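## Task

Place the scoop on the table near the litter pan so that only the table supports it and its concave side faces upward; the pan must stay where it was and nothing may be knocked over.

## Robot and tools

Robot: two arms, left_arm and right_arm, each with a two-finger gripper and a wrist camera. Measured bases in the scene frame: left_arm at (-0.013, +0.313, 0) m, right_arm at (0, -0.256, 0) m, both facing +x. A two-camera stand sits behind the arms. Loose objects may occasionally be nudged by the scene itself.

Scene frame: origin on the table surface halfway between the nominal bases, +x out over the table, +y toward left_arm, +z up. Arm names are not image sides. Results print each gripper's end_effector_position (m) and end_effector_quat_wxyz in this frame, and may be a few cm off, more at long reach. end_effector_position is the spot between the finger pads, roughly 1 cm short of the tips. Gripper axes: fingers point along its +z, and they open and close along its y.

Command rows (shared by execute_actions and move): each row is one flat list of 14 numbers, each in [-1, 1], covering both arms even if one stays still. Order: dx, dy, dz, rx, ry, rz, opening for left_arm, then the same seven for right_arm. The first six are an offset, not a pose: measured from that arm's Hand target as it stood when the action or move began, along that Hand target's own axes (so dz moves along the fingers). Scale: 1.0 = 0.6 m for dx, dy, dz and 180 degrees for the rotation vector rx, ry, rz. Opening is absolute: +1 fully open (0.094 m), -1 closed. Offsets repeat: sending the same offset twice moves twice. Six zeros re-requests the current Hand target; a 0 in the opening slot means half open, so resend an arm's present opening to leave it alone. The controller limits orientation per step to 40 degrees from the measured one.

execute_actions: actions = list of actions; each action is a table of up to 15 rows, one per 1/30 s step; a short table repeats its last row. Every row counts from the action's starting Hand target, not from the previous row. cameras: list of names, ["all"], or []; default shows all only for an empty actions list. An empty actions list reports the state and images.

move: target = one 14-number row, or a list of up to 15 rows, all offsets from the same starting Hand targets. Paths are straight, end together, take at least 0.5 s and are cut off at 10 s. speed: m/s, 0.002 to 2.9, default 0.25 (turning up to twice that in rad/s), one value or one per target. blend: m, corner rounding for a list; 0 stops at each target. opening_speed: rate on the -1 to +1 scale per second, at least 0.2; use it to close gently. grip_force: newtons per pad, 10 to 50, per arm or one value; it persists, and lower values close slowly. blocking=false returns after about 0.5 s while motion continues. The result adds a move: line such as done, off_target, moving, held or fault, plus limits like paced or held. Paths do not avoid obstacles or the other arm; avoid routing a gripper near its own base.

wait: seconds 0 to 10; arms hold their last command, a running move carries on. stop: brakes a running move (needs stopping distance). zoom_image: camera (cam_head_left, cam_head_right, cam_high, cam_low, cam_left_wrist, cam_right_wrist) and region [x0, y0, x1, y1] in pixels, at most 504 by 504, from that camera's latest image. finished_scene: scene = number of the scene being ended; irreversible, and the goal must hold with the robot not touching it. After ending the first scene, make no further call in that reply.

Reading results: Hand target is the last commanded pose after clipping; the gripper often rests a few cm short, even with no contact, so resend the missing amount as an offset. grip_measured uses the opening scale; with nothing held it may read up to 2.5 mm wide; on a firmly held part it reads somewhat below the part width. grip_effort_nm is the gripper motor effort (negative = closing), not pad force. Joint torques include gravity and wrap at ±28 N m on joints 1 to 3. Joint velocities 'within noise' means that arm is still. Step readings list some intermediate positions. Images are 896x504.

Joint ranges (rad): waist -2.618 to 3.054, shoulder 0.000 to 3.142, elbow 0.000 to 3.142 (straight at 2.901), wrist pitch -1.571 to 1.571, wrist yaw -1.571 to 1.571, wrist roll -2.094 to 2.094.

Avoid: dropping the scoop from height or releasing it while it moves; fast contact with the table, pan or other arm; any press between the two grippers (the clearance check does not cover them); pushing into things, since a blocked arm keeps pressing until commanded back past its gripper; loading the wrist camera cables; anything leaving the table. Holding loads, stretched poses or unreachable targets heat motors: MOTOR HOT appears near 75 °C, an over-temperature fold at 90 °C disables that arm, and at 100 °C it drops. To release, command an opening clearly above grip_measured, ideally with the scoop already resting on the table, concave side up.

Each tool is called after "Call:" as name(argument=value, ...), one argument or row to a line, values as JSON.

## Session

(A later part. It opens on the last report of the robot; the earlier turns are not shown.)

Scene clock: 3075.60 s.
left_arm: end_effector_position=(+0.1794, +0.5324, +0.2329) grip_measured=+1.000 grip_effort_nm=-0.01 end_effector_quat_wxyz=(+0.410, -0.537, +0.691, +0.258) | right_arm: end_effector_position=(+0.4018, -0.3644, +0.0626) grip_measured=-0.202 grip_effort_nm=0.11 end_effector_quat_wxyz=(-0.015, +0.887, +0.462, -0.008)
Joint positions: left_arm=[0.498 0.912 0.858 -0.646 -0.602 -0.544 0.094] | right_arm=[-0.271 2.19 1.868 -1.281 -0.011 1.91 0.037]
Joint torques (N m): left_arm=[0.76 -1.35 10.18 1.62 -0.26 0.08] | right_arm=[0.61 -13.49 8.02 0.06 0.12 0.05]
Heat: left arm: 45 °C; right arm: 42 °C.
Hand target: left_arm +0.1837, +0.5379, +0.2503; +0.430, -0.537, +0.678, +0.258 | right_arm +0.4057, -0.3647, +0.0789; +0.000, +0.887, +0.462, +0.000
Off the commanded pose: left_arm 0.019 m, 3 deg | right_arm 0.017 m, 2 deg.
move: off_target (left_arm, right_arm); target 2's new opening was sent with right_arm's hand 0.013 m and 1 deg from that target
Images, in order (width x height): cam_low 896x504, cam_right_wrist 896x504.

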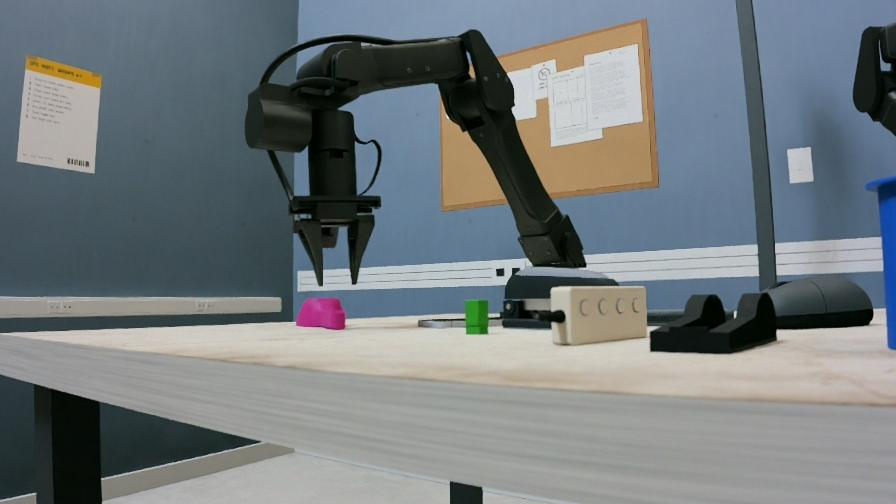

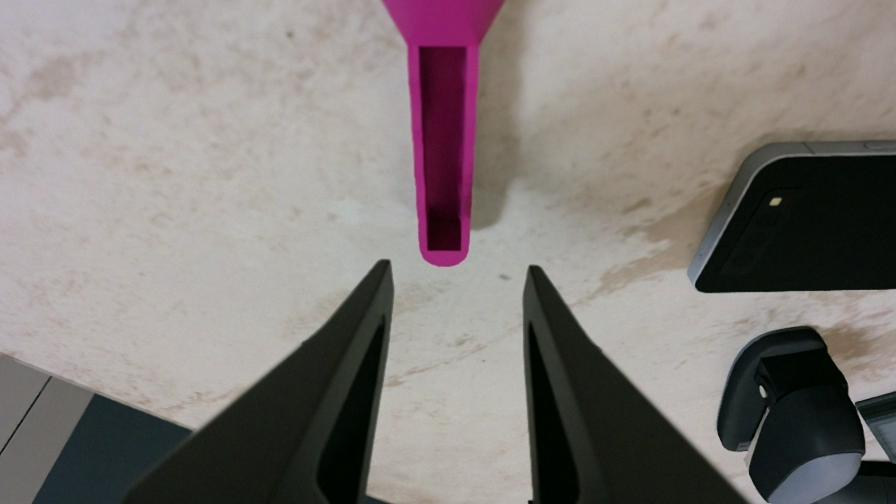

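Call:
move(
  target=[
    [0,0,0,0,0,0,1.0, 0,0,-0.0685,0,0,-0.5,-0.2],
    [0,0,0,0,0,0,1.0, 0.0515,0.0038,-0.036,0.1478,0,-0.989,-0.2],
  ],
  speed=0.3,
  blend=[0.03,0],
  cameras=["cam_low","cam_right_wrist"],
)

Scene clock: 3110.30 s.
left_arm: end_effector_position=(+0.1794, +0.5324, +0.2329) grip_measured=+1.000 grip_effort_nm=-0.01 end_effector_quat_wxyz=(+0.410, -0.537, +0.691, +0.258) | right_arm: end_effector_position=(+0.4192, -0.3424, +0.1018) grip_measured=-0.202 grip_effort_nm=0.10 end_effector_quat_wxyz=(-0.112, -0.454, +0.880, -0.081)
Joint positions: left_arm=[0.498 0.912 0.858 -0.646 -0.602 -0.544 0.094] | right_arm=[-0.099 2.327 2.223 -1.569 0.258 -1.038 0.037]
Joint torques (N m): left_arm=[0.68 -1.36 10.21 1.61 -0.27 0.08] | right_arm=[0.62 -10.3 8.16 0.08 0.18 -0.12]
Heat: left arm: 45 °C; right arm: 42 °C.
Hand target: left_arm +0.1837, +0.5379, +0.2503; +0.430, -0.537, +0.678, +0.258 | right_arm +0.4253, -0.3407, +0.1006; -0.131, -0.457, +0.877, -0.068
Off the commanded pose: left_arm 0.019 m, 3 deg | right_arm 0.006 m, 3 deg.
joint sent to its limit (right arm) — joint 4 (wrist pitch), lower limit. The joint targets are off in orientation, not in position.
move: off_target (left_arm, right_arm)
Images, in order (width x height): cam_low 896x504, cam_right_wrist 896x504.

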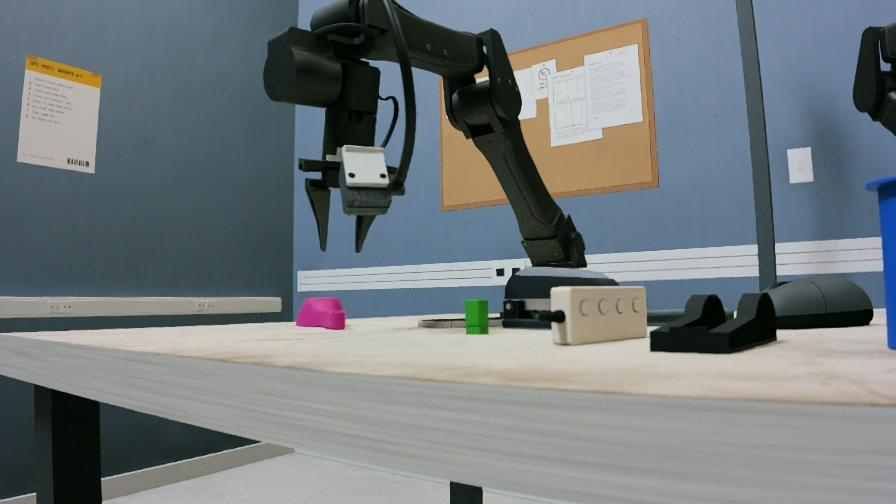

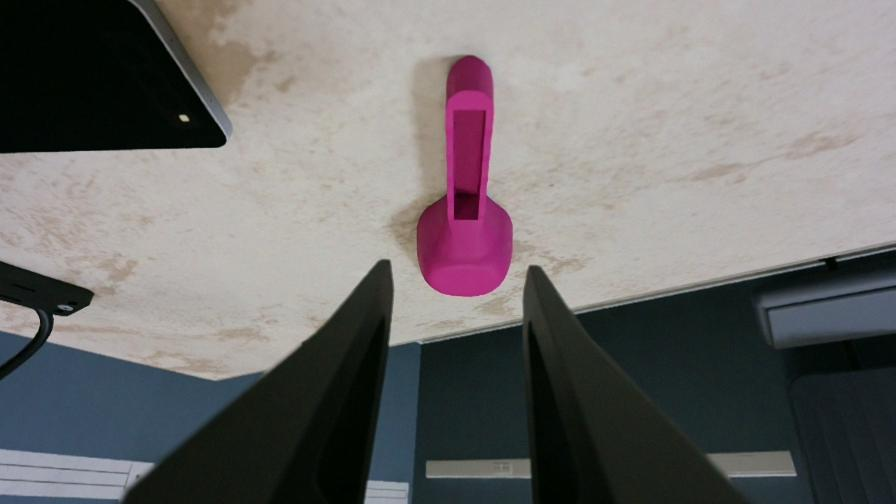

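Call:
wait(
  seconds=0.1,
  cameras=["cam_high", "cam_head_right"],
)

Scene clock: 3133.63 s.
left_arm: end_effector_position=(+0.1794, +0.5324, +0.2329) grip_measured=+1.000 grip_effort_nm=-0.01 end_effector_quat_wxyz=(+0.410, -0.537, +0.691, +0.258) | right_arm: end_effector_position=(+0.4192, -0.3424, +0.1018) grip_measured=-0.202 grip_effort_nm=0.10 end_effector_quat_wxyz=(-0.112, -0.454, +0.880, -0.081)
Joint positions: left_arm=[0.498 0.912 0.858 -0.646 -0.602 -0.544 0.094] | right_arm=[-0.099 2.327 2.223 -1.569 0.258 -1.039 0.037]
Joint torques (N m): left_arm=[0.72 -1.33 10.24 1.62 -0.28 0.11] | right_arm=[0.64 -10.3 8.16 0.09 0.19 -0.11]
Heat: left arm: 45 °C; right arm: 42 °C.
Hand target: left_arm +0.1837, +0.5379, +0.2503; +0.430, -0.537, +0.678, +0.258 | right_arm +0.4253, -0.3407, +0.1006; -0.131, -0.457, +0.877, -0.068
Tool commands: left_gripper/opening=+1.0 right_gripper/opening=-0.2
Off the commanded pose: left_arm 0.019 m, 3 deg | right_arm 0.006 m, 3 deg.
wait: 0.10 s; at rest from the start
Images, in order (width x height): cam_head_right 896x504, cam_high 896x504.

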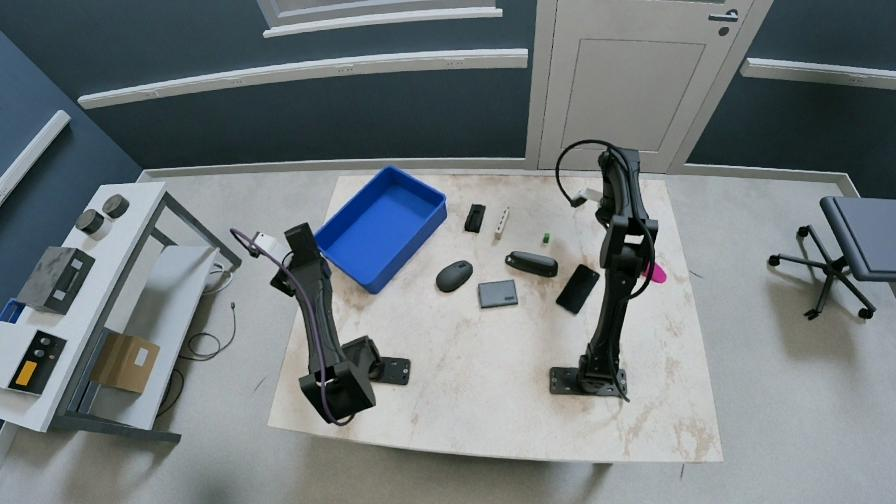

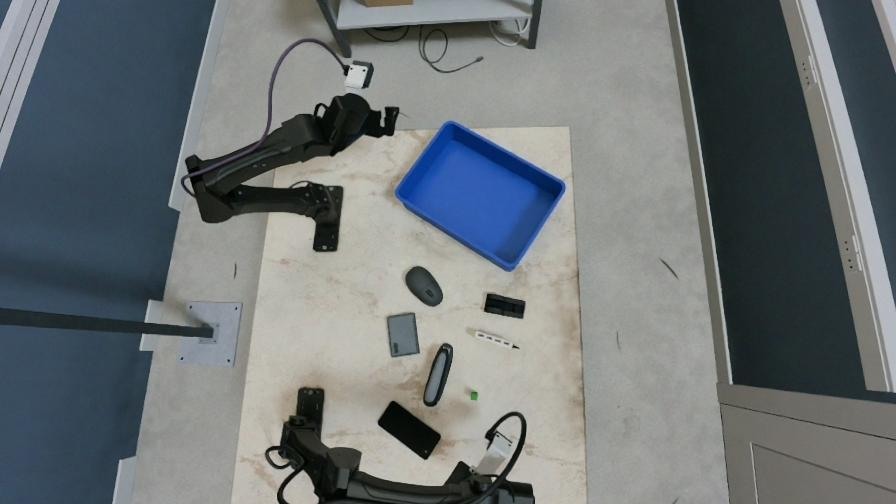

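Call:
move(
  target=[0,0,0,0,0,0,1.0, 0.0182,-0.01,0.0885,0,0,0,-0.2],
  speed=0.12,
  cameras=["cam_right_wrist"],
)

Scene clock: 3144.30 s.
left_arm: end_effector_position=(+0.1794, +0.5324, +0.2329) grip_measured=+1.000 grip_effort_nm=-0.01 end_effector_quat_wxyz=(+0.410, -0.537, +0.691, +0.258) | right_arm: end_effector_position=(+0.4132, -0.3649, +0.0591) grip_measured=-0.202 grip_effort_nm=0.10 end_effector_quat_wxyz=(-0.130, -0.453, +0.879, -0.070)
Joint positions: left_arm=[0.498 0.912 0.858 -0.646 -0.602 -0.544 0.094] | right_arm=[-0.15 2.349 2.087 -1.441 0.265 -1.083 0.037]
Joint torques (N m): left_arm=[0.73 -1.32 10.22 1.62 -0.26 0.11] | right_arm=[-0.05 -11 5.79 0.16 0.16 -0.13]
Heat: left arm: 45 °C; right arm: 42 °C.
Hand target: left_arm +0.1837, +0.5379, +0.2503; +0.430, -0.537, +0.678, +0.258 | right_arm +0.4153, -0.3654, +0.0531; -0.131, -0.457, +0.877, -0.068
Off the commanded pose: left_arm 0.019 m, 3 deg | right_arm 0.006 m, 1 deg.
move: off_target (left_arm)
Images, in order (width x height): cam_right_wrist 896x504.

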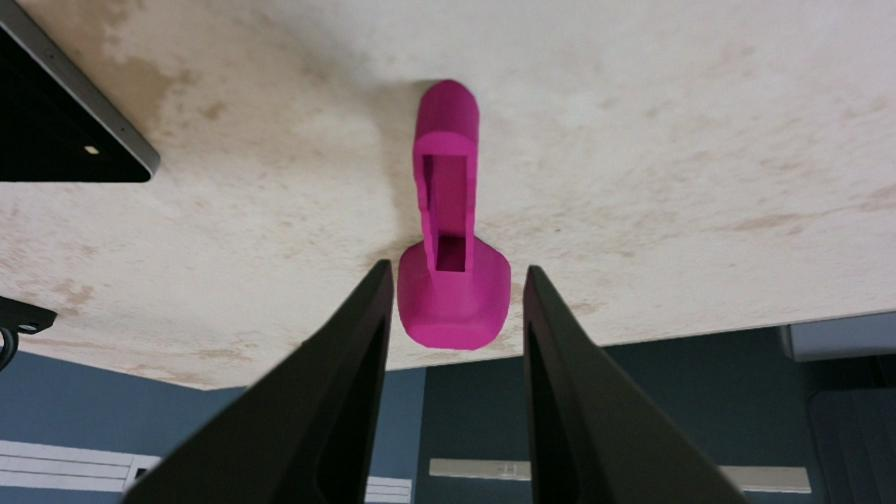

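Call:
move(
  target=[
    [0,0,0,0,0,0,1.0, 0,0.0042,0.0349,0,0,0,-0.2],
    [0,0,0,0,0,0,1.0, 0,0.0042,0.0542,0,0,0,-0.2],
  ],
  speed=0.06,
  cameras=["cam_right_wrist"],
)

Scene clock: 3172.23 s.
left_arm: end_effector_position=(+0.1794, +0.5324, +0.2329) grip_measured=+1.000 grip_effort_nm=-0.01 end_effector_quat_wxyz=(+0.410, -0.537, +0.691, +0.258) | right_arm: end_effector_position=(+0.4060, -0.3685, +0.0217) grip_measured=-0.202 grip_effort_nm=0.10 end_effector_quat_wxyz=(-0.135, -0.456, +0.877, -0.066)
Joint positions: left_arm=[0.498 0.912 0.858 -0.646 -0.602 -0.544 0.094] | right_arm=[-0.16 2.349 1.936 -1.3 0.266 -1.1 0.037]
Joint torques (N m): left_arm=[0.68 -1.31 10.26 1.62 -0.29 0.09] | right_arm=[-0.66 -12.31 5.59 0.13 0.18 -0.11]
Heat: left arm: 45 °C; right arm: 41 °C.
Hand target: left_arm +0.1837, +0.5379, +0.2503; +0.430, -0.537, +0.678, +0.258 | right_arm +0.4077, -0.3718, +0.0219; -0.131, -0.457, +0.877, -0.068
Off the commanded pose: left_arm 0.019 m, 3 deg | right_arm 0.004 m, 1 deg.
move: off_target (left_arm)
Images, in order (width x height): cam_right_wrist 896x504.

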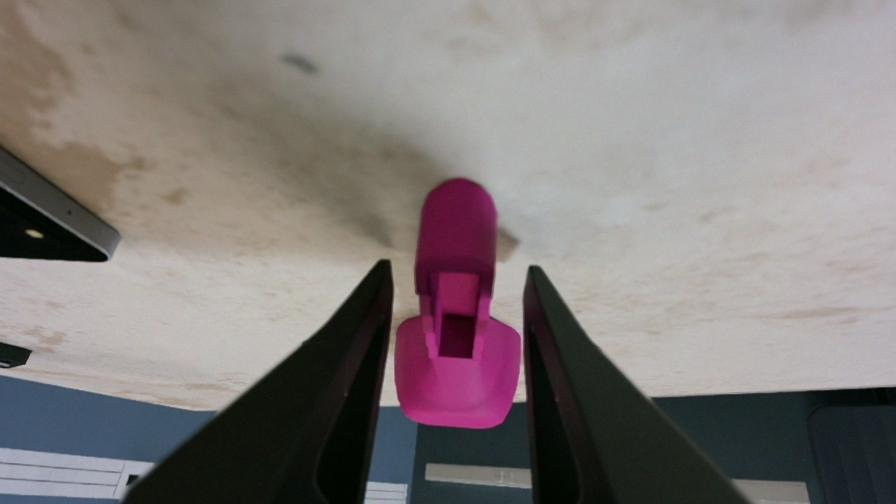

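Call:
move(
  target=[
    [0,0,0,0,0,0,1.0, 0,0,0.012,0,0,0,-0.2],
    [0,0,0,0,0,0,1.0, 0,0,0.012,0,0,0,-0.9],
    [0,0,0,0,0,0,1.0, 0.0487,0,-0.15,0,0,0,-0.9],
  ],
  speed=[0.05,0.05,0.12],
  opening_speed=0.8,
  cameras=["cam_right_wrist","cam_low"],
)

Scene clock: 3183.17 s.
left_arm: end_effector_position=(+0.1794, +0.5324, +0.2329) grip_measured=+1.000 grip_effort_nm=-0.01 end_effector_quat_wxyz=(+0.410, -0.537, +0.691, +0.258) | right_arm: end_effector_position=(+0.4045, -0.3700, +0.0850) grip_measured=-0.629 grip_effort_nm=-1.03 end_effector_quat_wxyz=(-0.140, -0.461, +0.874, -0.061)
Joint positions: left_arm=[0.498 0.912 0.858 -0.646 -0.602 -0.544 0.094] | right_arm=[-0.164 2.341 2.173 -1.556 0.268 -1.115 0.017]
Joint torques (N m): left_arm=[0.62 -1.35 10.14 1.62 -0.29 0.1] | right_arm=[-0.54 -17.88 7.35 -0.16 0.2 -0.11]
Heat: left arm: 45 °C; right arm: 41 °C.
Hand target: left_arm +0.1837, +0.5379, +0.2503; +0.430, -0.537, +0.678, +0.258 | right_arm +0.4069, -0.3730, +0.1166; -0.131, -0.457, +0.877, -0.068
Off the commanded pose: left_arm 0.019 m, 3 deg | right_arm 0.032 m, 1 deg.
joint sent to its limit (right arm) — joint 4 (wrist pitch), lower limit. The joint targets still meet the commanded pose.
move: off_target (left_arm, right_arm)
Images, in order (width x height): cam_low 896x504, cam_right_wrist 896x504.

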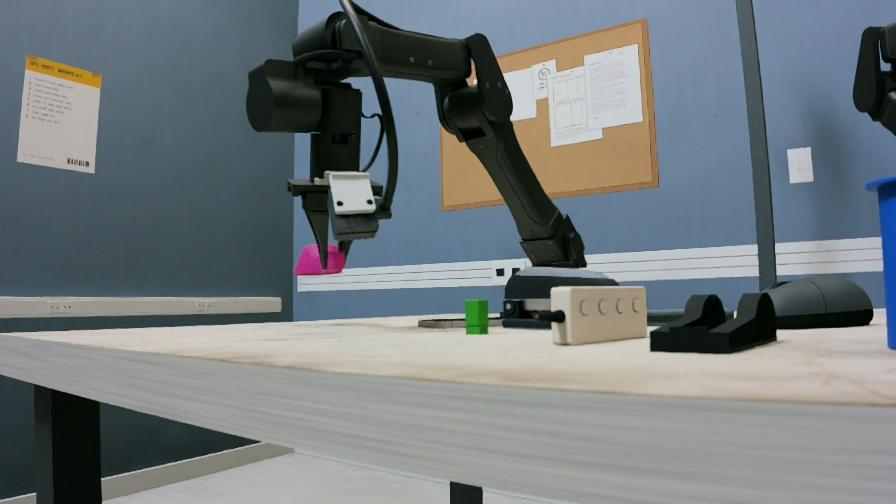

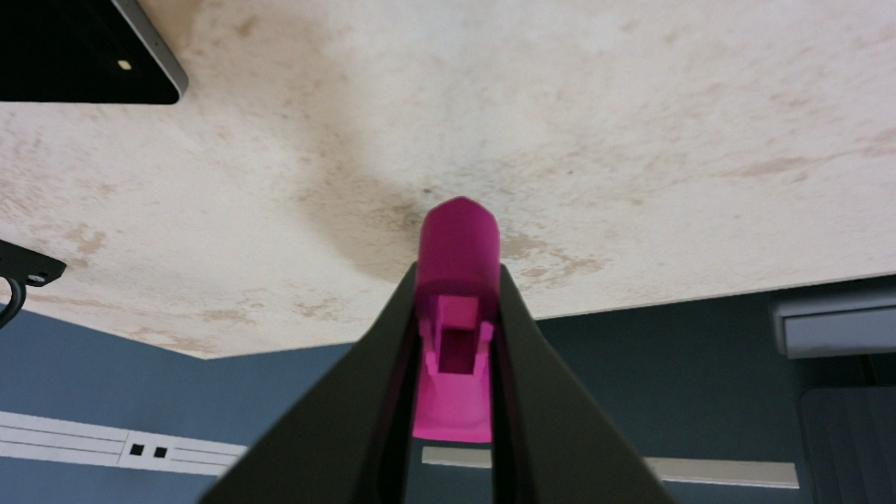

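Call:
move(
  target=[
    [0,0,0,0,0,0,1.0, 0.1193,-0.0219,-0.0218,-0.0657,-0.0785,0.4411,-0.9],
    [0,0,0,0,0,0,1.0, 0.1679,-0.0218,-0.1811,0.3346,-0.5172,0.3914,-0.9],
  ],
  speed=0.27,
  blend=[0.03,0],
  cameras=["cam_low","cam_right_wrist","cam_high"],
)

Scene clock: 3219.33 s.
left_arm: end_effector_position=(+0.1794, +0.5324, +0.2329) grip_measured=+1.000 grip_effort_nm=-0.01 end_effector_quat_wxyz=(+0.410, -0.537, +0.691, +0.258) | right_arm: end_effector_position=(+0.3801, -0.4320, +0.2397) grip_measured=-0.629 grip_effort_nm=-1.03 end_effector_quat_wxyz=(+0.722, +0.142, +0.656, -0.165)
Joint positions: left_arm=[0.498 0.912 0.858 -0.646 -0.602 -0.544 0.094] | right_arm=[-0.435 1.412 0.463 1.047 0.003 -0.012 0.017]
Joint torques (N m): left_arm=[0.65 -1.35 10.21 1.62 -0.27 0.07] | right_arm=[-0.58 -4.12 6.67 2.36 -0.08 0.09]
Heat: left arm: 45 °C; right arm: 46 °C.
Hand target: left_arm +0.1837, +0.5379, +0.2503; +0.430, -0.537, +0.678, +0.258 | right_arm +0.3807, -0.4334, +0.2500; +0.737, +0.142, +0.641, -0.164
Off the commanded pose: left_arm 0.019 m, 3 deg | right_arm 0.010 m, 2 deg.
move: off_target (left_arm)
Images, in order (width x height): cam_high 896x504, cam_low 896x504, cam_right_wrist 896x504.

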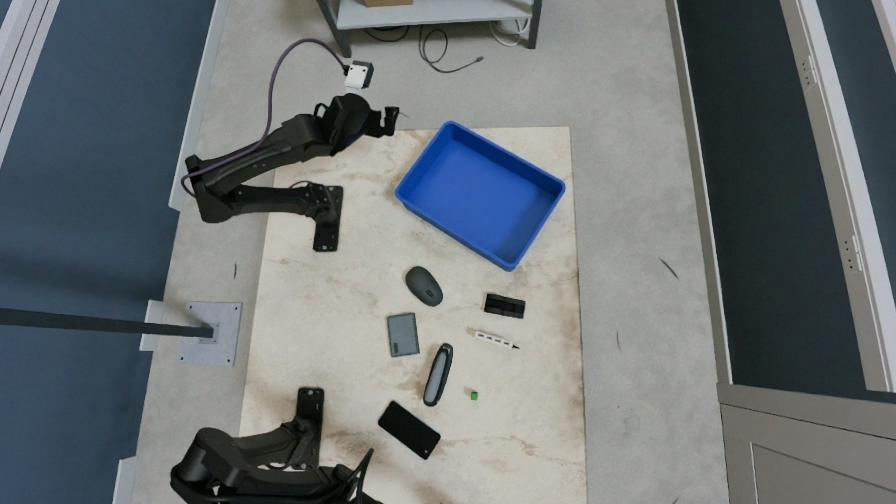

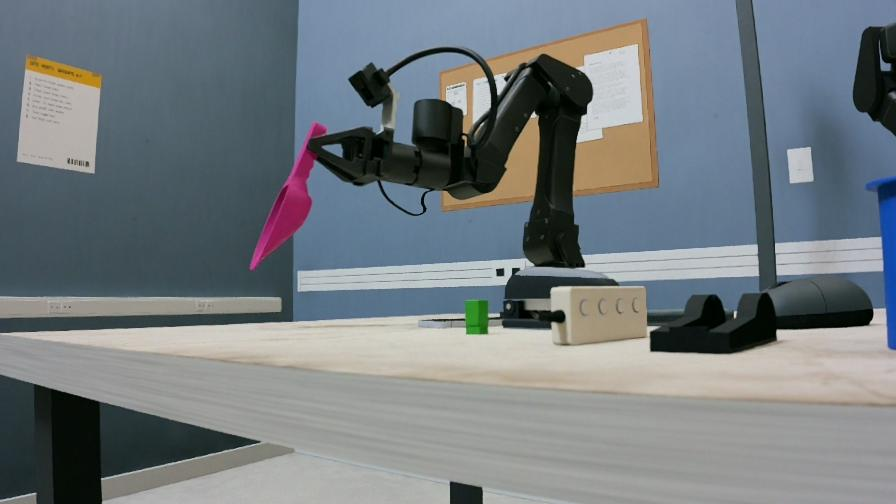

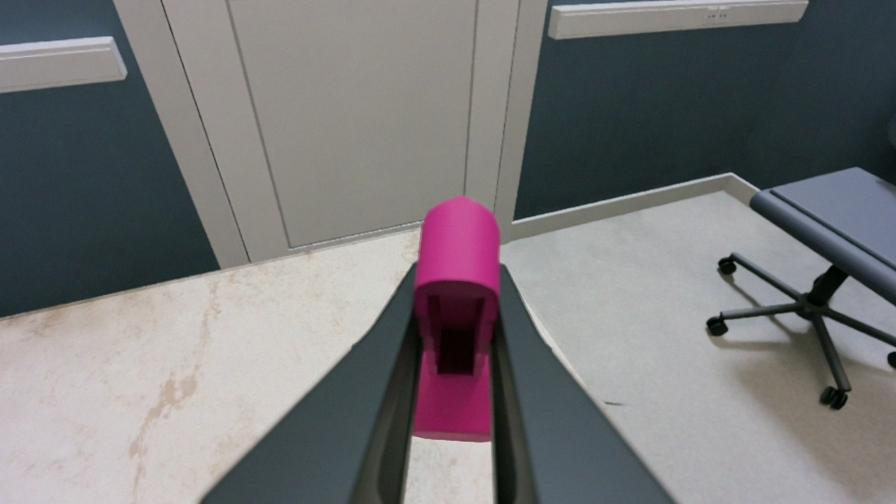

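Call:
move(
  target=[
    [0,0,0,0,0,0,1.0, 0.0908,0,-0.0127,0,0,0,-0.9],
    [0,0,0,0,0,0,1.0, 0.1512,0,-0.0261,0,0,0,-0.9],
    [0,0,0,0,0,0,1.0, 0.1628,0,-0.0572,0,0,0,-0.9],
    [0,0,0,0,0,0,1.0, 0.1883,0,-0.1032,0,0.0444,0,-0.9],
  ],
  speed=[0.12,0.06,0.05,0.05],
  blend=[0.01,0.008,0.008,0],
  grip_force=12,
  cameras=["cam_low","cam_right_wrist"],
)

Scene clock: 3239.10 s.
left_arm: end_effector_position=(+0.1794, +0.5324, +0.2329) grip_measured=+1.000 grip_effort_nm=-0.01 end_effector_quat_wxyz=(+0.410, -0.537, +0.691, +0.258) | right_arm: end_effector_position=(+0.3362, -0.4115, +0.0781) grip_measured=-0.615 grip_effort_nm=-0.33 end_effector_quat_wxyz=(+0.613, +0.164, +0.760, -0.141)
Joint positions: left_arm=[0.498 0.912 0.858 -0.646 -0.602 -0.544 0.094] | right_arm=[-0.435 1.773 0.172 1.39 0.003 -0.012 0.018]
Joint torques (N m): left_arm=[0.66 -1.29 10.18 1.62 -0.27 0.11] | right_arm=[-0.76 -7.15 2.13 3.95 -0.11 0.08]
Heat: left arm: 45 °C; right arm: 43 °C.
Hand target: left_arm +0.1837, +0.5379, +0.2503; +0.430, -0.537, +0.678, +0.258 | right_arm +0.3393, -0.4142, +0.1294; +0.690, +0.153, +0.691, -0.153
Off the commanded pose: left_arm 0.019 m, 3 deg | right_arm 0.052 m, 12 deg.
joint sent to its limit (right arm) — joint 4 (wrist pitch), upper limit. The joint targets still meet the commanded pose.
grip_force (N): 12, 12
move: off_target (left_arm, right_arm)
Images, in order (width x height): cam_low 896x504, cam_right_wrist 896x504.

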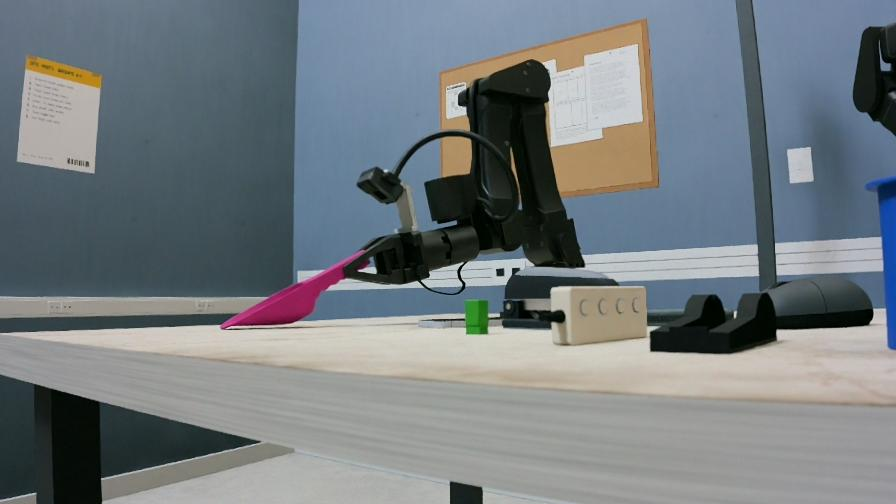

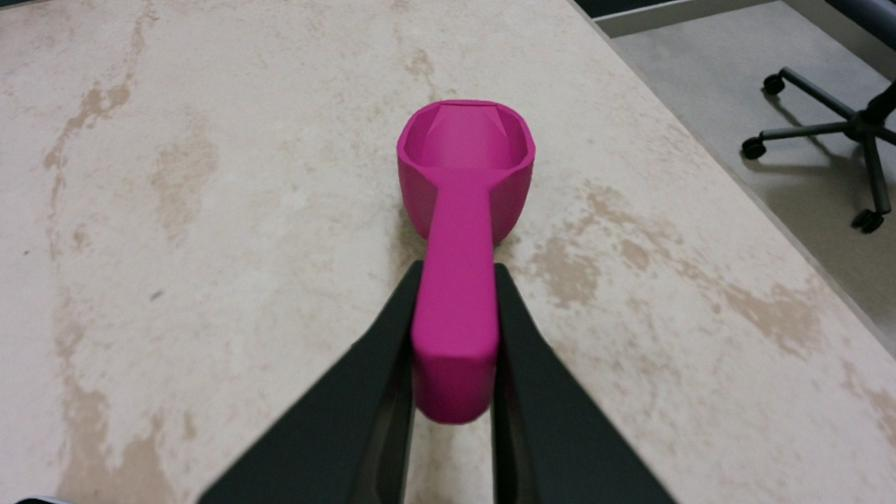

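Call:
move(
  target=[
    [0,0,0,0,0,0,1.0, 0.1,0,-0.015,0,0.139,0,-0.9],
    [0,0,0,0,0,0,1.0, 0.1567,0,-0.0367,0,0.2778,0,-0.9],
  ],
  speed=0.15,
  blend=[0.01,0],
  cameras=["cam_low","cam_right_wrist"],
)

Scene clock: 3251.50 s.
left_arm: end_effector_position=(+0.1794, +0.5324, +0.2329) grip_measured=+1.000 grip_effort_nm=-0.01 end_effector_quat_wxyz=(+0.410, -0.537, +0.691, +0.258) | right_arm: end_effector_position=(+0.3267, -0.4071, +0.0473) grip_measured=-0.615 grip_effort_nm=-0.34 end_effector_quat_wxyz=(+0.363, +0.197, +0.907, -0.084)
Joint positions: left_arm=[0.498 0.912 0.858 -0.646 -0.602 -0.544 0.094] | right_arm=[-0.435 1.441 0.554 0.08 0.003 -0.01 0.018]
Joint torques (N m): left_arm=[0.68 -1.29 10.3 1.62 -0.28 0.09] | right_arm=[-0.58 -3.34 7.01 0.93 -0.05 0.03]
Heat: left arm: 45 °C; right arm: 48 °C.
Hand target: left_arm +0.1837, +0.5379, +0.2503; +0.430, -0.537, +0.678, +0.258 | right_arm +0.3192, -0.4050, +0.0354; +0.334, +0.203, +0.917, -0.075
Off the commanded pose: left_arm 0.019 m, 3 deg | right_arm 0.014 m, 4 deg.
grip_force (N): 12, 12
move: off_target (left_arm, right_arm)
Images, in order (width x height): cam_low 896x504, cam_right_wrist 896x504.

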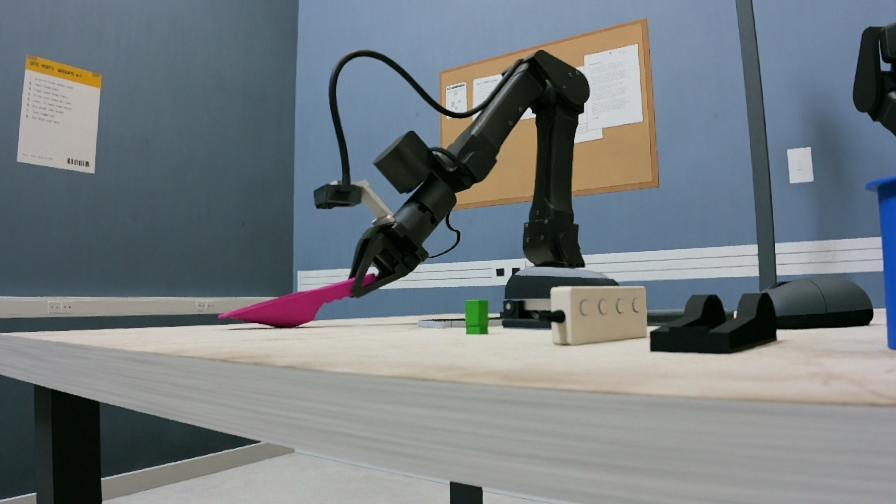

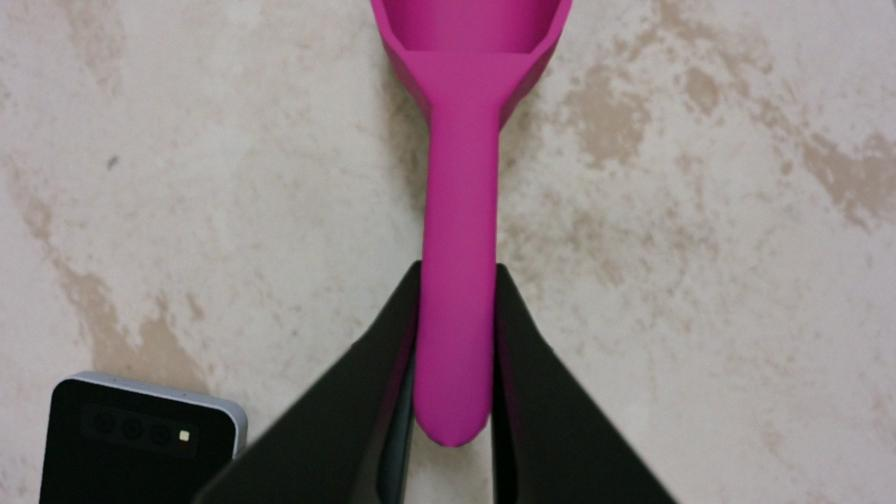

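Call:
move(
  target=[0,0,0,0,0,0,1.0, 0.0107,0,0.0128,0,0,0,-0.9],
  speed=0.06,
  cameras=["cam_low"],
)

Scene clock: 3256.97 s.
left_arm: end_effector_position=(+0.1794, +0.5324, +0.2329) grip_measured=+1.000 grip_effort_nm=0.00 end_effector_quat_wxyz=(+0.410, -0.537, +0.691, +0.258) | right_arm: end_effector_position=(+0.3268, -0.4072, +0.0385) grip_measured=-0.615 grip_effort_nm=-0.34 end_effector_quat_wxyz=(+0.355, +0.197, +0.910, -0.082)
Joint positions: left_arm=[0.498 0.912 0.858 -0.646 -0.602 -0.544 0.094] | right_arm=[-0.435 1.474 0.554 0.094 0.003 -0.009 0.018]
Joint torques (N m): left_arm=[0.65 -1.28 10.21 1.63 -0.28 0.11] | right_arm=[-0.58 -3.47 5.23 1.3 -0.06 0.02]
Heat: left arm: 45 °C; right arm: 45 °C.
Hand target: left_arm +0.1837, +0.5379, +0.2503; +0.430, -0.537, +0.678, +0.258 | right_arm +0.3193, -0.4050, +0.0255; +0.334, +0.203, +0.917, -0.075
Off the commanded pose: left_arm 0.019 m, 3 deg | right_arm 0.015 m, 3 deg.
grip_force (N): 12, 12
move: off_target (left_arm, right_arm)
Images, in order (width x height): cam_low 896x504.

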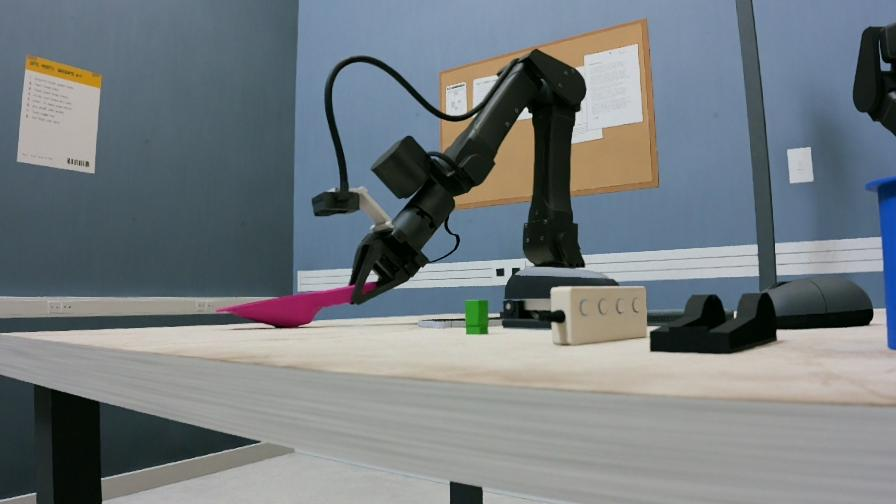

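Call:
move(
  target=[
    [0,0,0,0,0,0,1.0, 0.0086,0,0.0102,0,0,0,-0.9],
    [0,0,0,0,0,0,1.0, 0.0086,0,0.0102,0,0,0,-0.2],
    [0,0,0,0,0,0,1.0, 0.0086,0,-0.0898,0,0,0,-0.2],
  ],
  speed=[0.06,0.06,0.12],
  opening_speed=0.6,
  grip_force=50,
  cameras=["cam_low","cam_right_wrist"],
)

Scene clock: 3267.17 s.
left_arm: end_effector_position=(+0.1794, +0.5324, +0.2329) grip_measured=+1.000 grip_effort_nm=-0.01 end_effector_quat_wxyz=(+0.410, -0.537, +0.691, +0.258) | right_arm: end_effector_position=(+0.2798, -0.3853, +0.0525) grip_measured=-0.202 grip_effort_nm=0.11 end_effector_quat_wxyz=(+0.315, +0.201, +0.925, -0.073)
Joint positions: left_arm=[0.498 0.912 0.858 -0.646 -0.602 -0.544 0.094] | right_arm=[-0.435 1.23 0.509 -0.192 0.003 -0.009 0.037]
Joint torques (N m): left_arm=[0.66 -1.32 10.15 1.63 -0.29 0.1] | right_arm=[-0.69 -5.52 6.87 1.52 -0.05 0.03]
Heat: left arm: 45 °C; right arm: 43 °C.
Hand target: left_arm +0.1837, +0.5379, +0.2503; +0.430, -0.537, +0.678, +0.258 | right_arm +0.2844, -0.3887, +0.0635; +0.334, +0.203, +0.917, -0.075
Off the commanded pose: left_arm 0.019 m, 3 deg | right_arm 0.012 m, 2 deg.
move: off_target (left_arm, right_arm); target 2's new opening was sent with right_arm's hand 0.022 m and 4 deg from that target
Images, in order (width x height): cam_low 896x504, cam_right_wrist 896x504.

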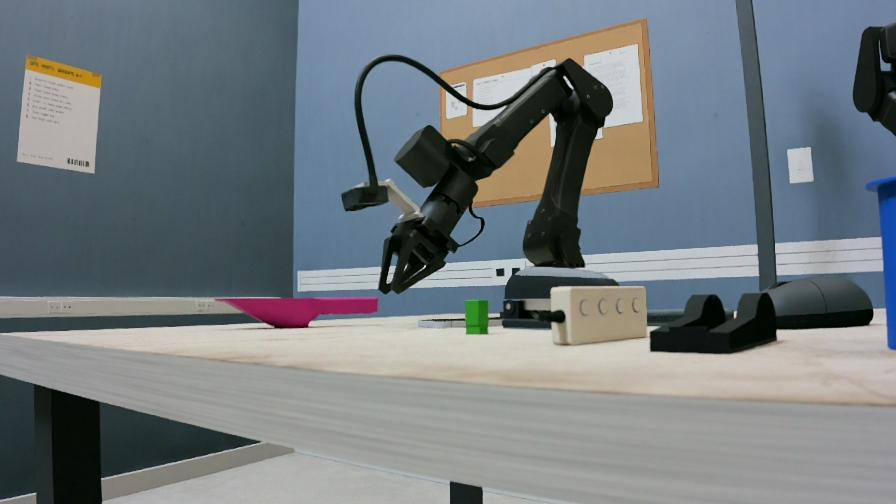

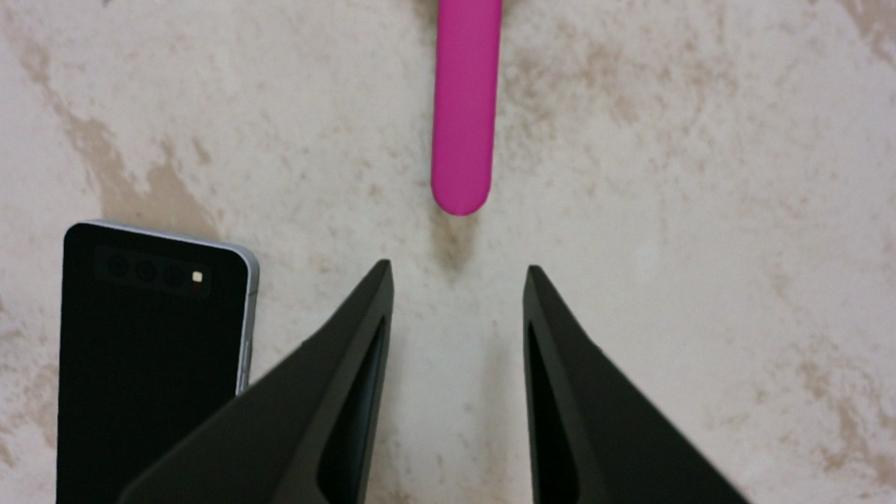

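Call:
move(
  target=[
    [0,0,0,0,0,0,1.0, -0.1133,0,0.0161,0,0.2233,0,-0.2],
    [0,0,0,0,0,0,1.0, -0.0542,0,0.0861,0,0.2233,0,-0.2],
    [0,0,0,0,0,0,1.0, -0.0402,0,0.1027,0,0.2233,0,-0.2],
  ],
  speed=[0.25,0.12,0.06],
  blend=[0.02,0,0],
  cameras=["cam_right_wrist"],
)

Scene clock: 3293.07 s.
left_arm: end_effector_position=(+0.1794, +0.5324, +0.2329) grip_measured=+1.000 grip_effort_nm=-0.01 end_effector_quat_wxyz=(+0.410, -0.537, +0.691, +0.258) | right_arm: end_effector_position=(+0.3335, -0.4103, +0.0366) grip_measured=-0.202 grip_effort_nm=0.11 end_effector_quat_wxyz=(-0.005, +0.211, +0.977, +0.000)
Joint positions: left_arm=[0.498 0.912 0.858 -0.646 -0.602 -0.544 0.094] | right_arm=[-0.435 1.996 1.466 -1.052 0.003 -0.009 0.037]
Joint torques (N m): left_arm=[0.64 -1.29 10.24 1.61 -0.29 0.08] | right_arm=[-0.42 -8.43 5.74 0.49 -0.01 0.05]
Heat: left arm: 45 °C; right arm: 42 °C.
Hand target: left_arm +0.1837, +0.5379, +0.2503; +0.430, -0.537, +0.678, +0.258 | right_arm +0.3369, -0.4132, +0.0316; -0.002, +0.217, +0.976, +0.000
Off the commanded pose: left_arm 0.019 m, 3 deg | right_arm 0.007 m, 1 deg.
move: off_target (left_arm)
Images, in order (width x height): cam_right_wrist 896x504.

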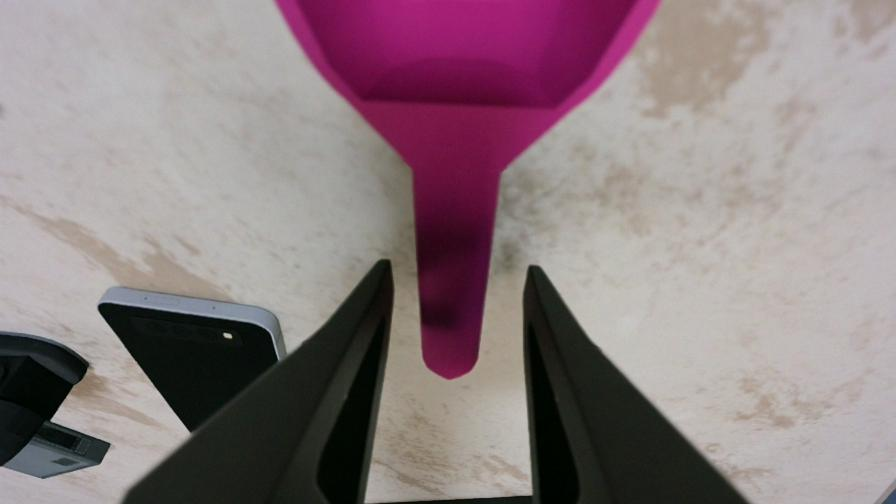

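Call:
move(
  target=[
    [0,0,0,0,0,0,1.0, 0,0,0.0177,0,0,0,-0.2],
    [0,0,0,0,0,0,1.0, 0,0,0.0177,0,0,0,-0.9],
    [0,0,0,0,0,0,1.0, 0,0,-0.165,0,0,0,-0.9],
  ],
  speed=[0.06,0.06,0.12],
  opening_speed=0.8,
  cameras=["cam_right_wrist"],
)

Scene clock: 3303.70 s.
left_arm: end_effector_position=(+0.1794, +0.5324, +0.2329) grip_measured=+1.000 grip_effort_nm=-0.01 end_effector_quat_wxyz=(+0.410, -0.537, +0.691, +0.258) | right_arm: end_effector_position=(+0.3303, -0.4088, +0.1078) grip_measured=-0.628 grip_effort_nm=-1.03 end_effector_quat_wxyz=(-0.038, +0.211, +0.977, +0.007)
Joint positions: left_arm=[0.498 0.912 0.858 -0.646 -0.602 -0.544 0.094] | right_arm=[-0.435 2.008 1.767 -1.408 0.003 -0.009 0.017]
Joint torques (N m): left_arm=[0.66 -1.31 10.19 1.63 -0.26 0.09] | right_arm=[-0.42 -13.74 8.32 0.17 0.01 0.05]
Heat: left arm: 45 °C; right arm: 42 °C.
Hand target: left_arm +0.1837, +0.5379, +0.2503; +0.430, -0.537, +0.678, +0.258 | right_arm +0.3373, -0.4133, +0.1306; -0.002, +0.217, +0.976, +0.000
Off the commanded pose: left_arm 0.019 m, 3 deg | right_arm 0.024 m, 4 deg.
move: off_target (left_arm, right_arm)
Images, in order (width x height): cam_right_wrist 896x504.

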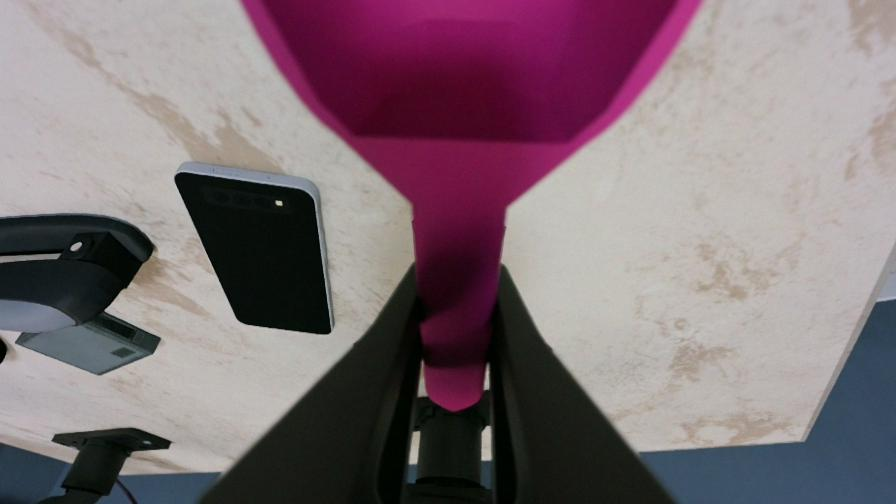

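Call:
move(
  target=[0,0,0,0,0,0,1.0, 0.6107,0.9497,-0.0323,-0.1111,0.0062,0.0418,-0.9],
  speed=0.3,
  cameras=["cam_high","cam_right_wrist"],
)

Scene clock: 3326.93 s.
left_arm: end_effector_position=(+0.1794, +0.5324, +0.2329) grip_measured=+1.000 grip_effort_nm=0.00 end_effector_quat_wxyz=(+0.410, -0.537, +0.691, +0.258) | right_arm: end_effector_position=(+0.2382, +0.2575, +0.1533) grip_measured=-0.628 grip_effort_nm=-1.03 end_effector_quat_wxyz=(+0.022, +0.269, +0.940, +0.208)
Joint positions: left_arm=[0.498 0.912 0.858 -0.646 -0.602 -0.544 0.094] | right_arm=[1.126 2.574 2.836 -1.412 -0.025 1.689 0.017]
Joint torques (N m): left_arm=[0.7 -1.29 10.14 1.63 -0.27 0.11] | right_arm=[-0.65 -11.74 8.31 0.99 0.24 0]
Heat: left arm: 45 °C; right arm: 43 °C.
Hand target: left_arm +0.1837, +0.5379, +0.2503; +0.430, -0.537, +0.678, +0.258 | right_arm +0.2462, +0.2580, +0.1507; +0.026, +0.277, +0.945, +0.171
Off the commanded pose: left_arm 0.019 m, 3 deg | right_arm 0.009 m, 4 deg.
elbow stopped short (right arm): the move would have taken joint 3 (elbow) straighter than the controller allows.
move: off_target (left_arm, right_arm)
Images, in order (width x height): cam_high 896x504, cam_right_wrist 896x504.

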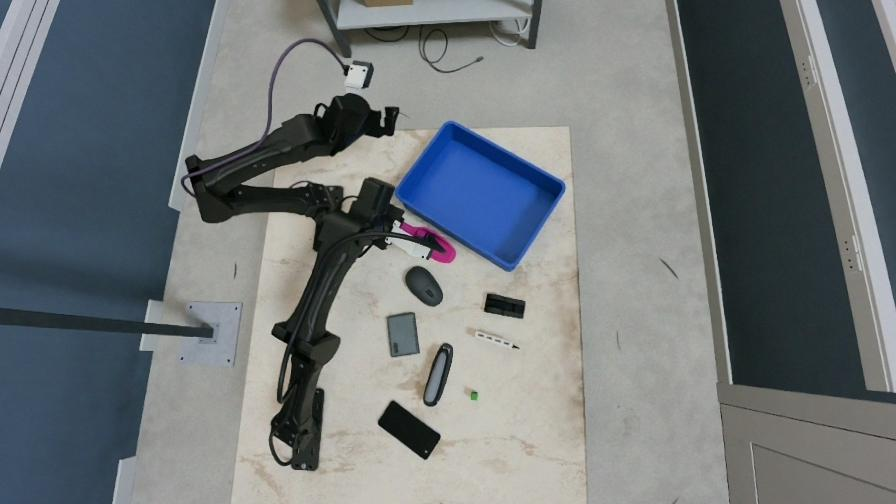

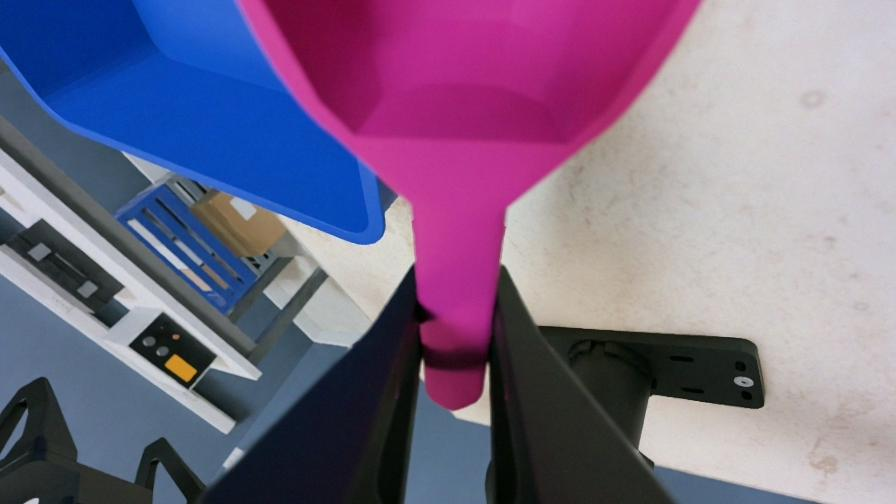

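Call:
move(
  target=[
    [0,0,0,0,0,0,1.0, -0.0035,-0.0257,0.0716,0,0,0,-0.9],
    [0,0,0,0,0,0,1.0, -0.0058,-0.0426,0.1185,0,0,0,-0.9],
    [0,0,0,0,0,0,1.0, -0.0073,-0.0539,0.1498,0,0,0,-0.9],
  ],
  speed=[0.12,0.08,0.06],
  cameras=["cam_high","cam_right_wrist"],
)

Scene clock: 3338.07 s.
left_arm: end_effector_position=(+0.1794, +0.5324, +0.2329) grip_measured=+1.000 grip_effort_nm=-0.01 end_effector_quat_wxyz=(+0.410, -0.537, +0.691, +0.258) | right_arm: end_effector_position=(+0.2415, +0.2555, +0.0340) grip_measured=-0.628 grip_effort_nm=-1.03 end_effector_quat_wxyz=(+0.023, +0.274, +0.950, +0.148)
Joint positions: left_arm=[0.498 0.912 0.858 -0.646 -0.602 -0.544 0.094] | right_arm=[1.127 2.55 2.34 -1.06 -0.003 1.689 0.017]
Joint torques (N m): left_arm=[0.7 -1.32 10.15 1.62 -0.28 0.09] | right_arm=[-0.58 -18.13 5.41 1 0 0]
Heat: left arm: 45 °C; right arm: 43 °C.
Hand target: left_arm +0.1837, +0.5379, +0.2503; +0.430, -0.537, +0.678, +0.258 | right_arm +0.2462, +0.2580, +0.0551; +0.026, +0.277, +0.945, +0.171
Off the commanded pose: left_arm 0.019 m, 3 deg | right_arm 0.022 m, 3 deg.
move: off_target (left_arm, right_arm)
Images, in order (width x height): cam_high 896x504, cam_right_wrist 896x504.

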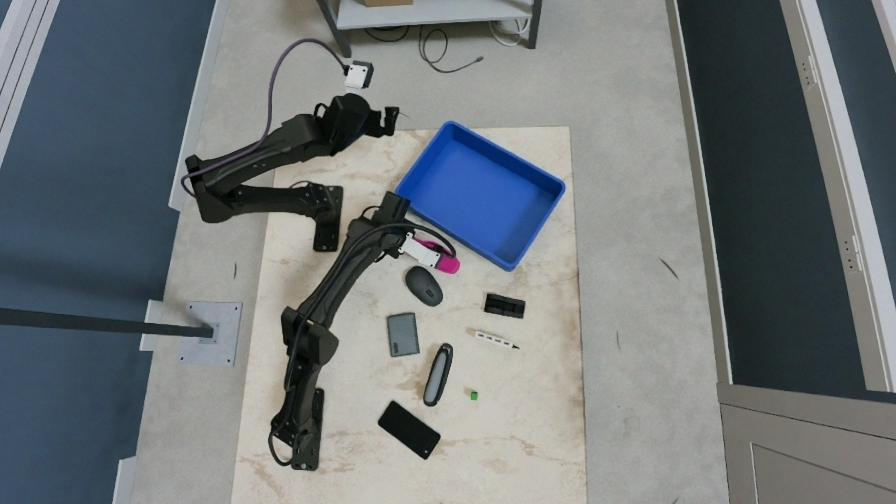

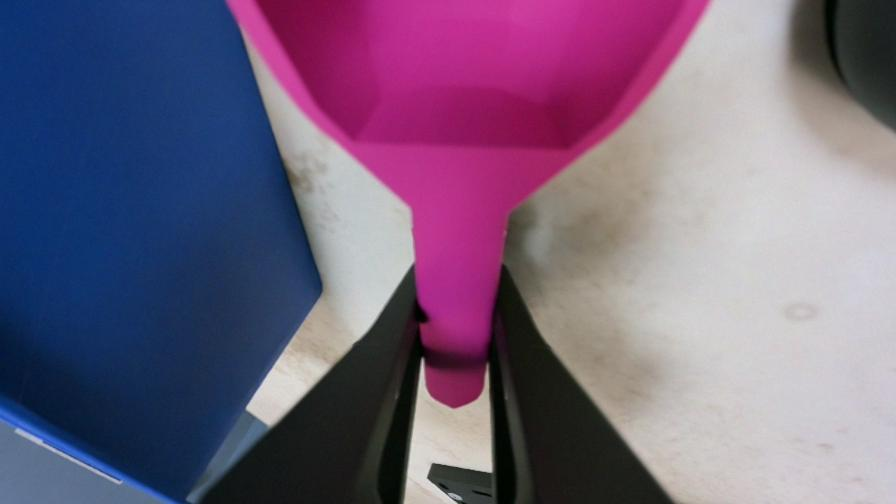

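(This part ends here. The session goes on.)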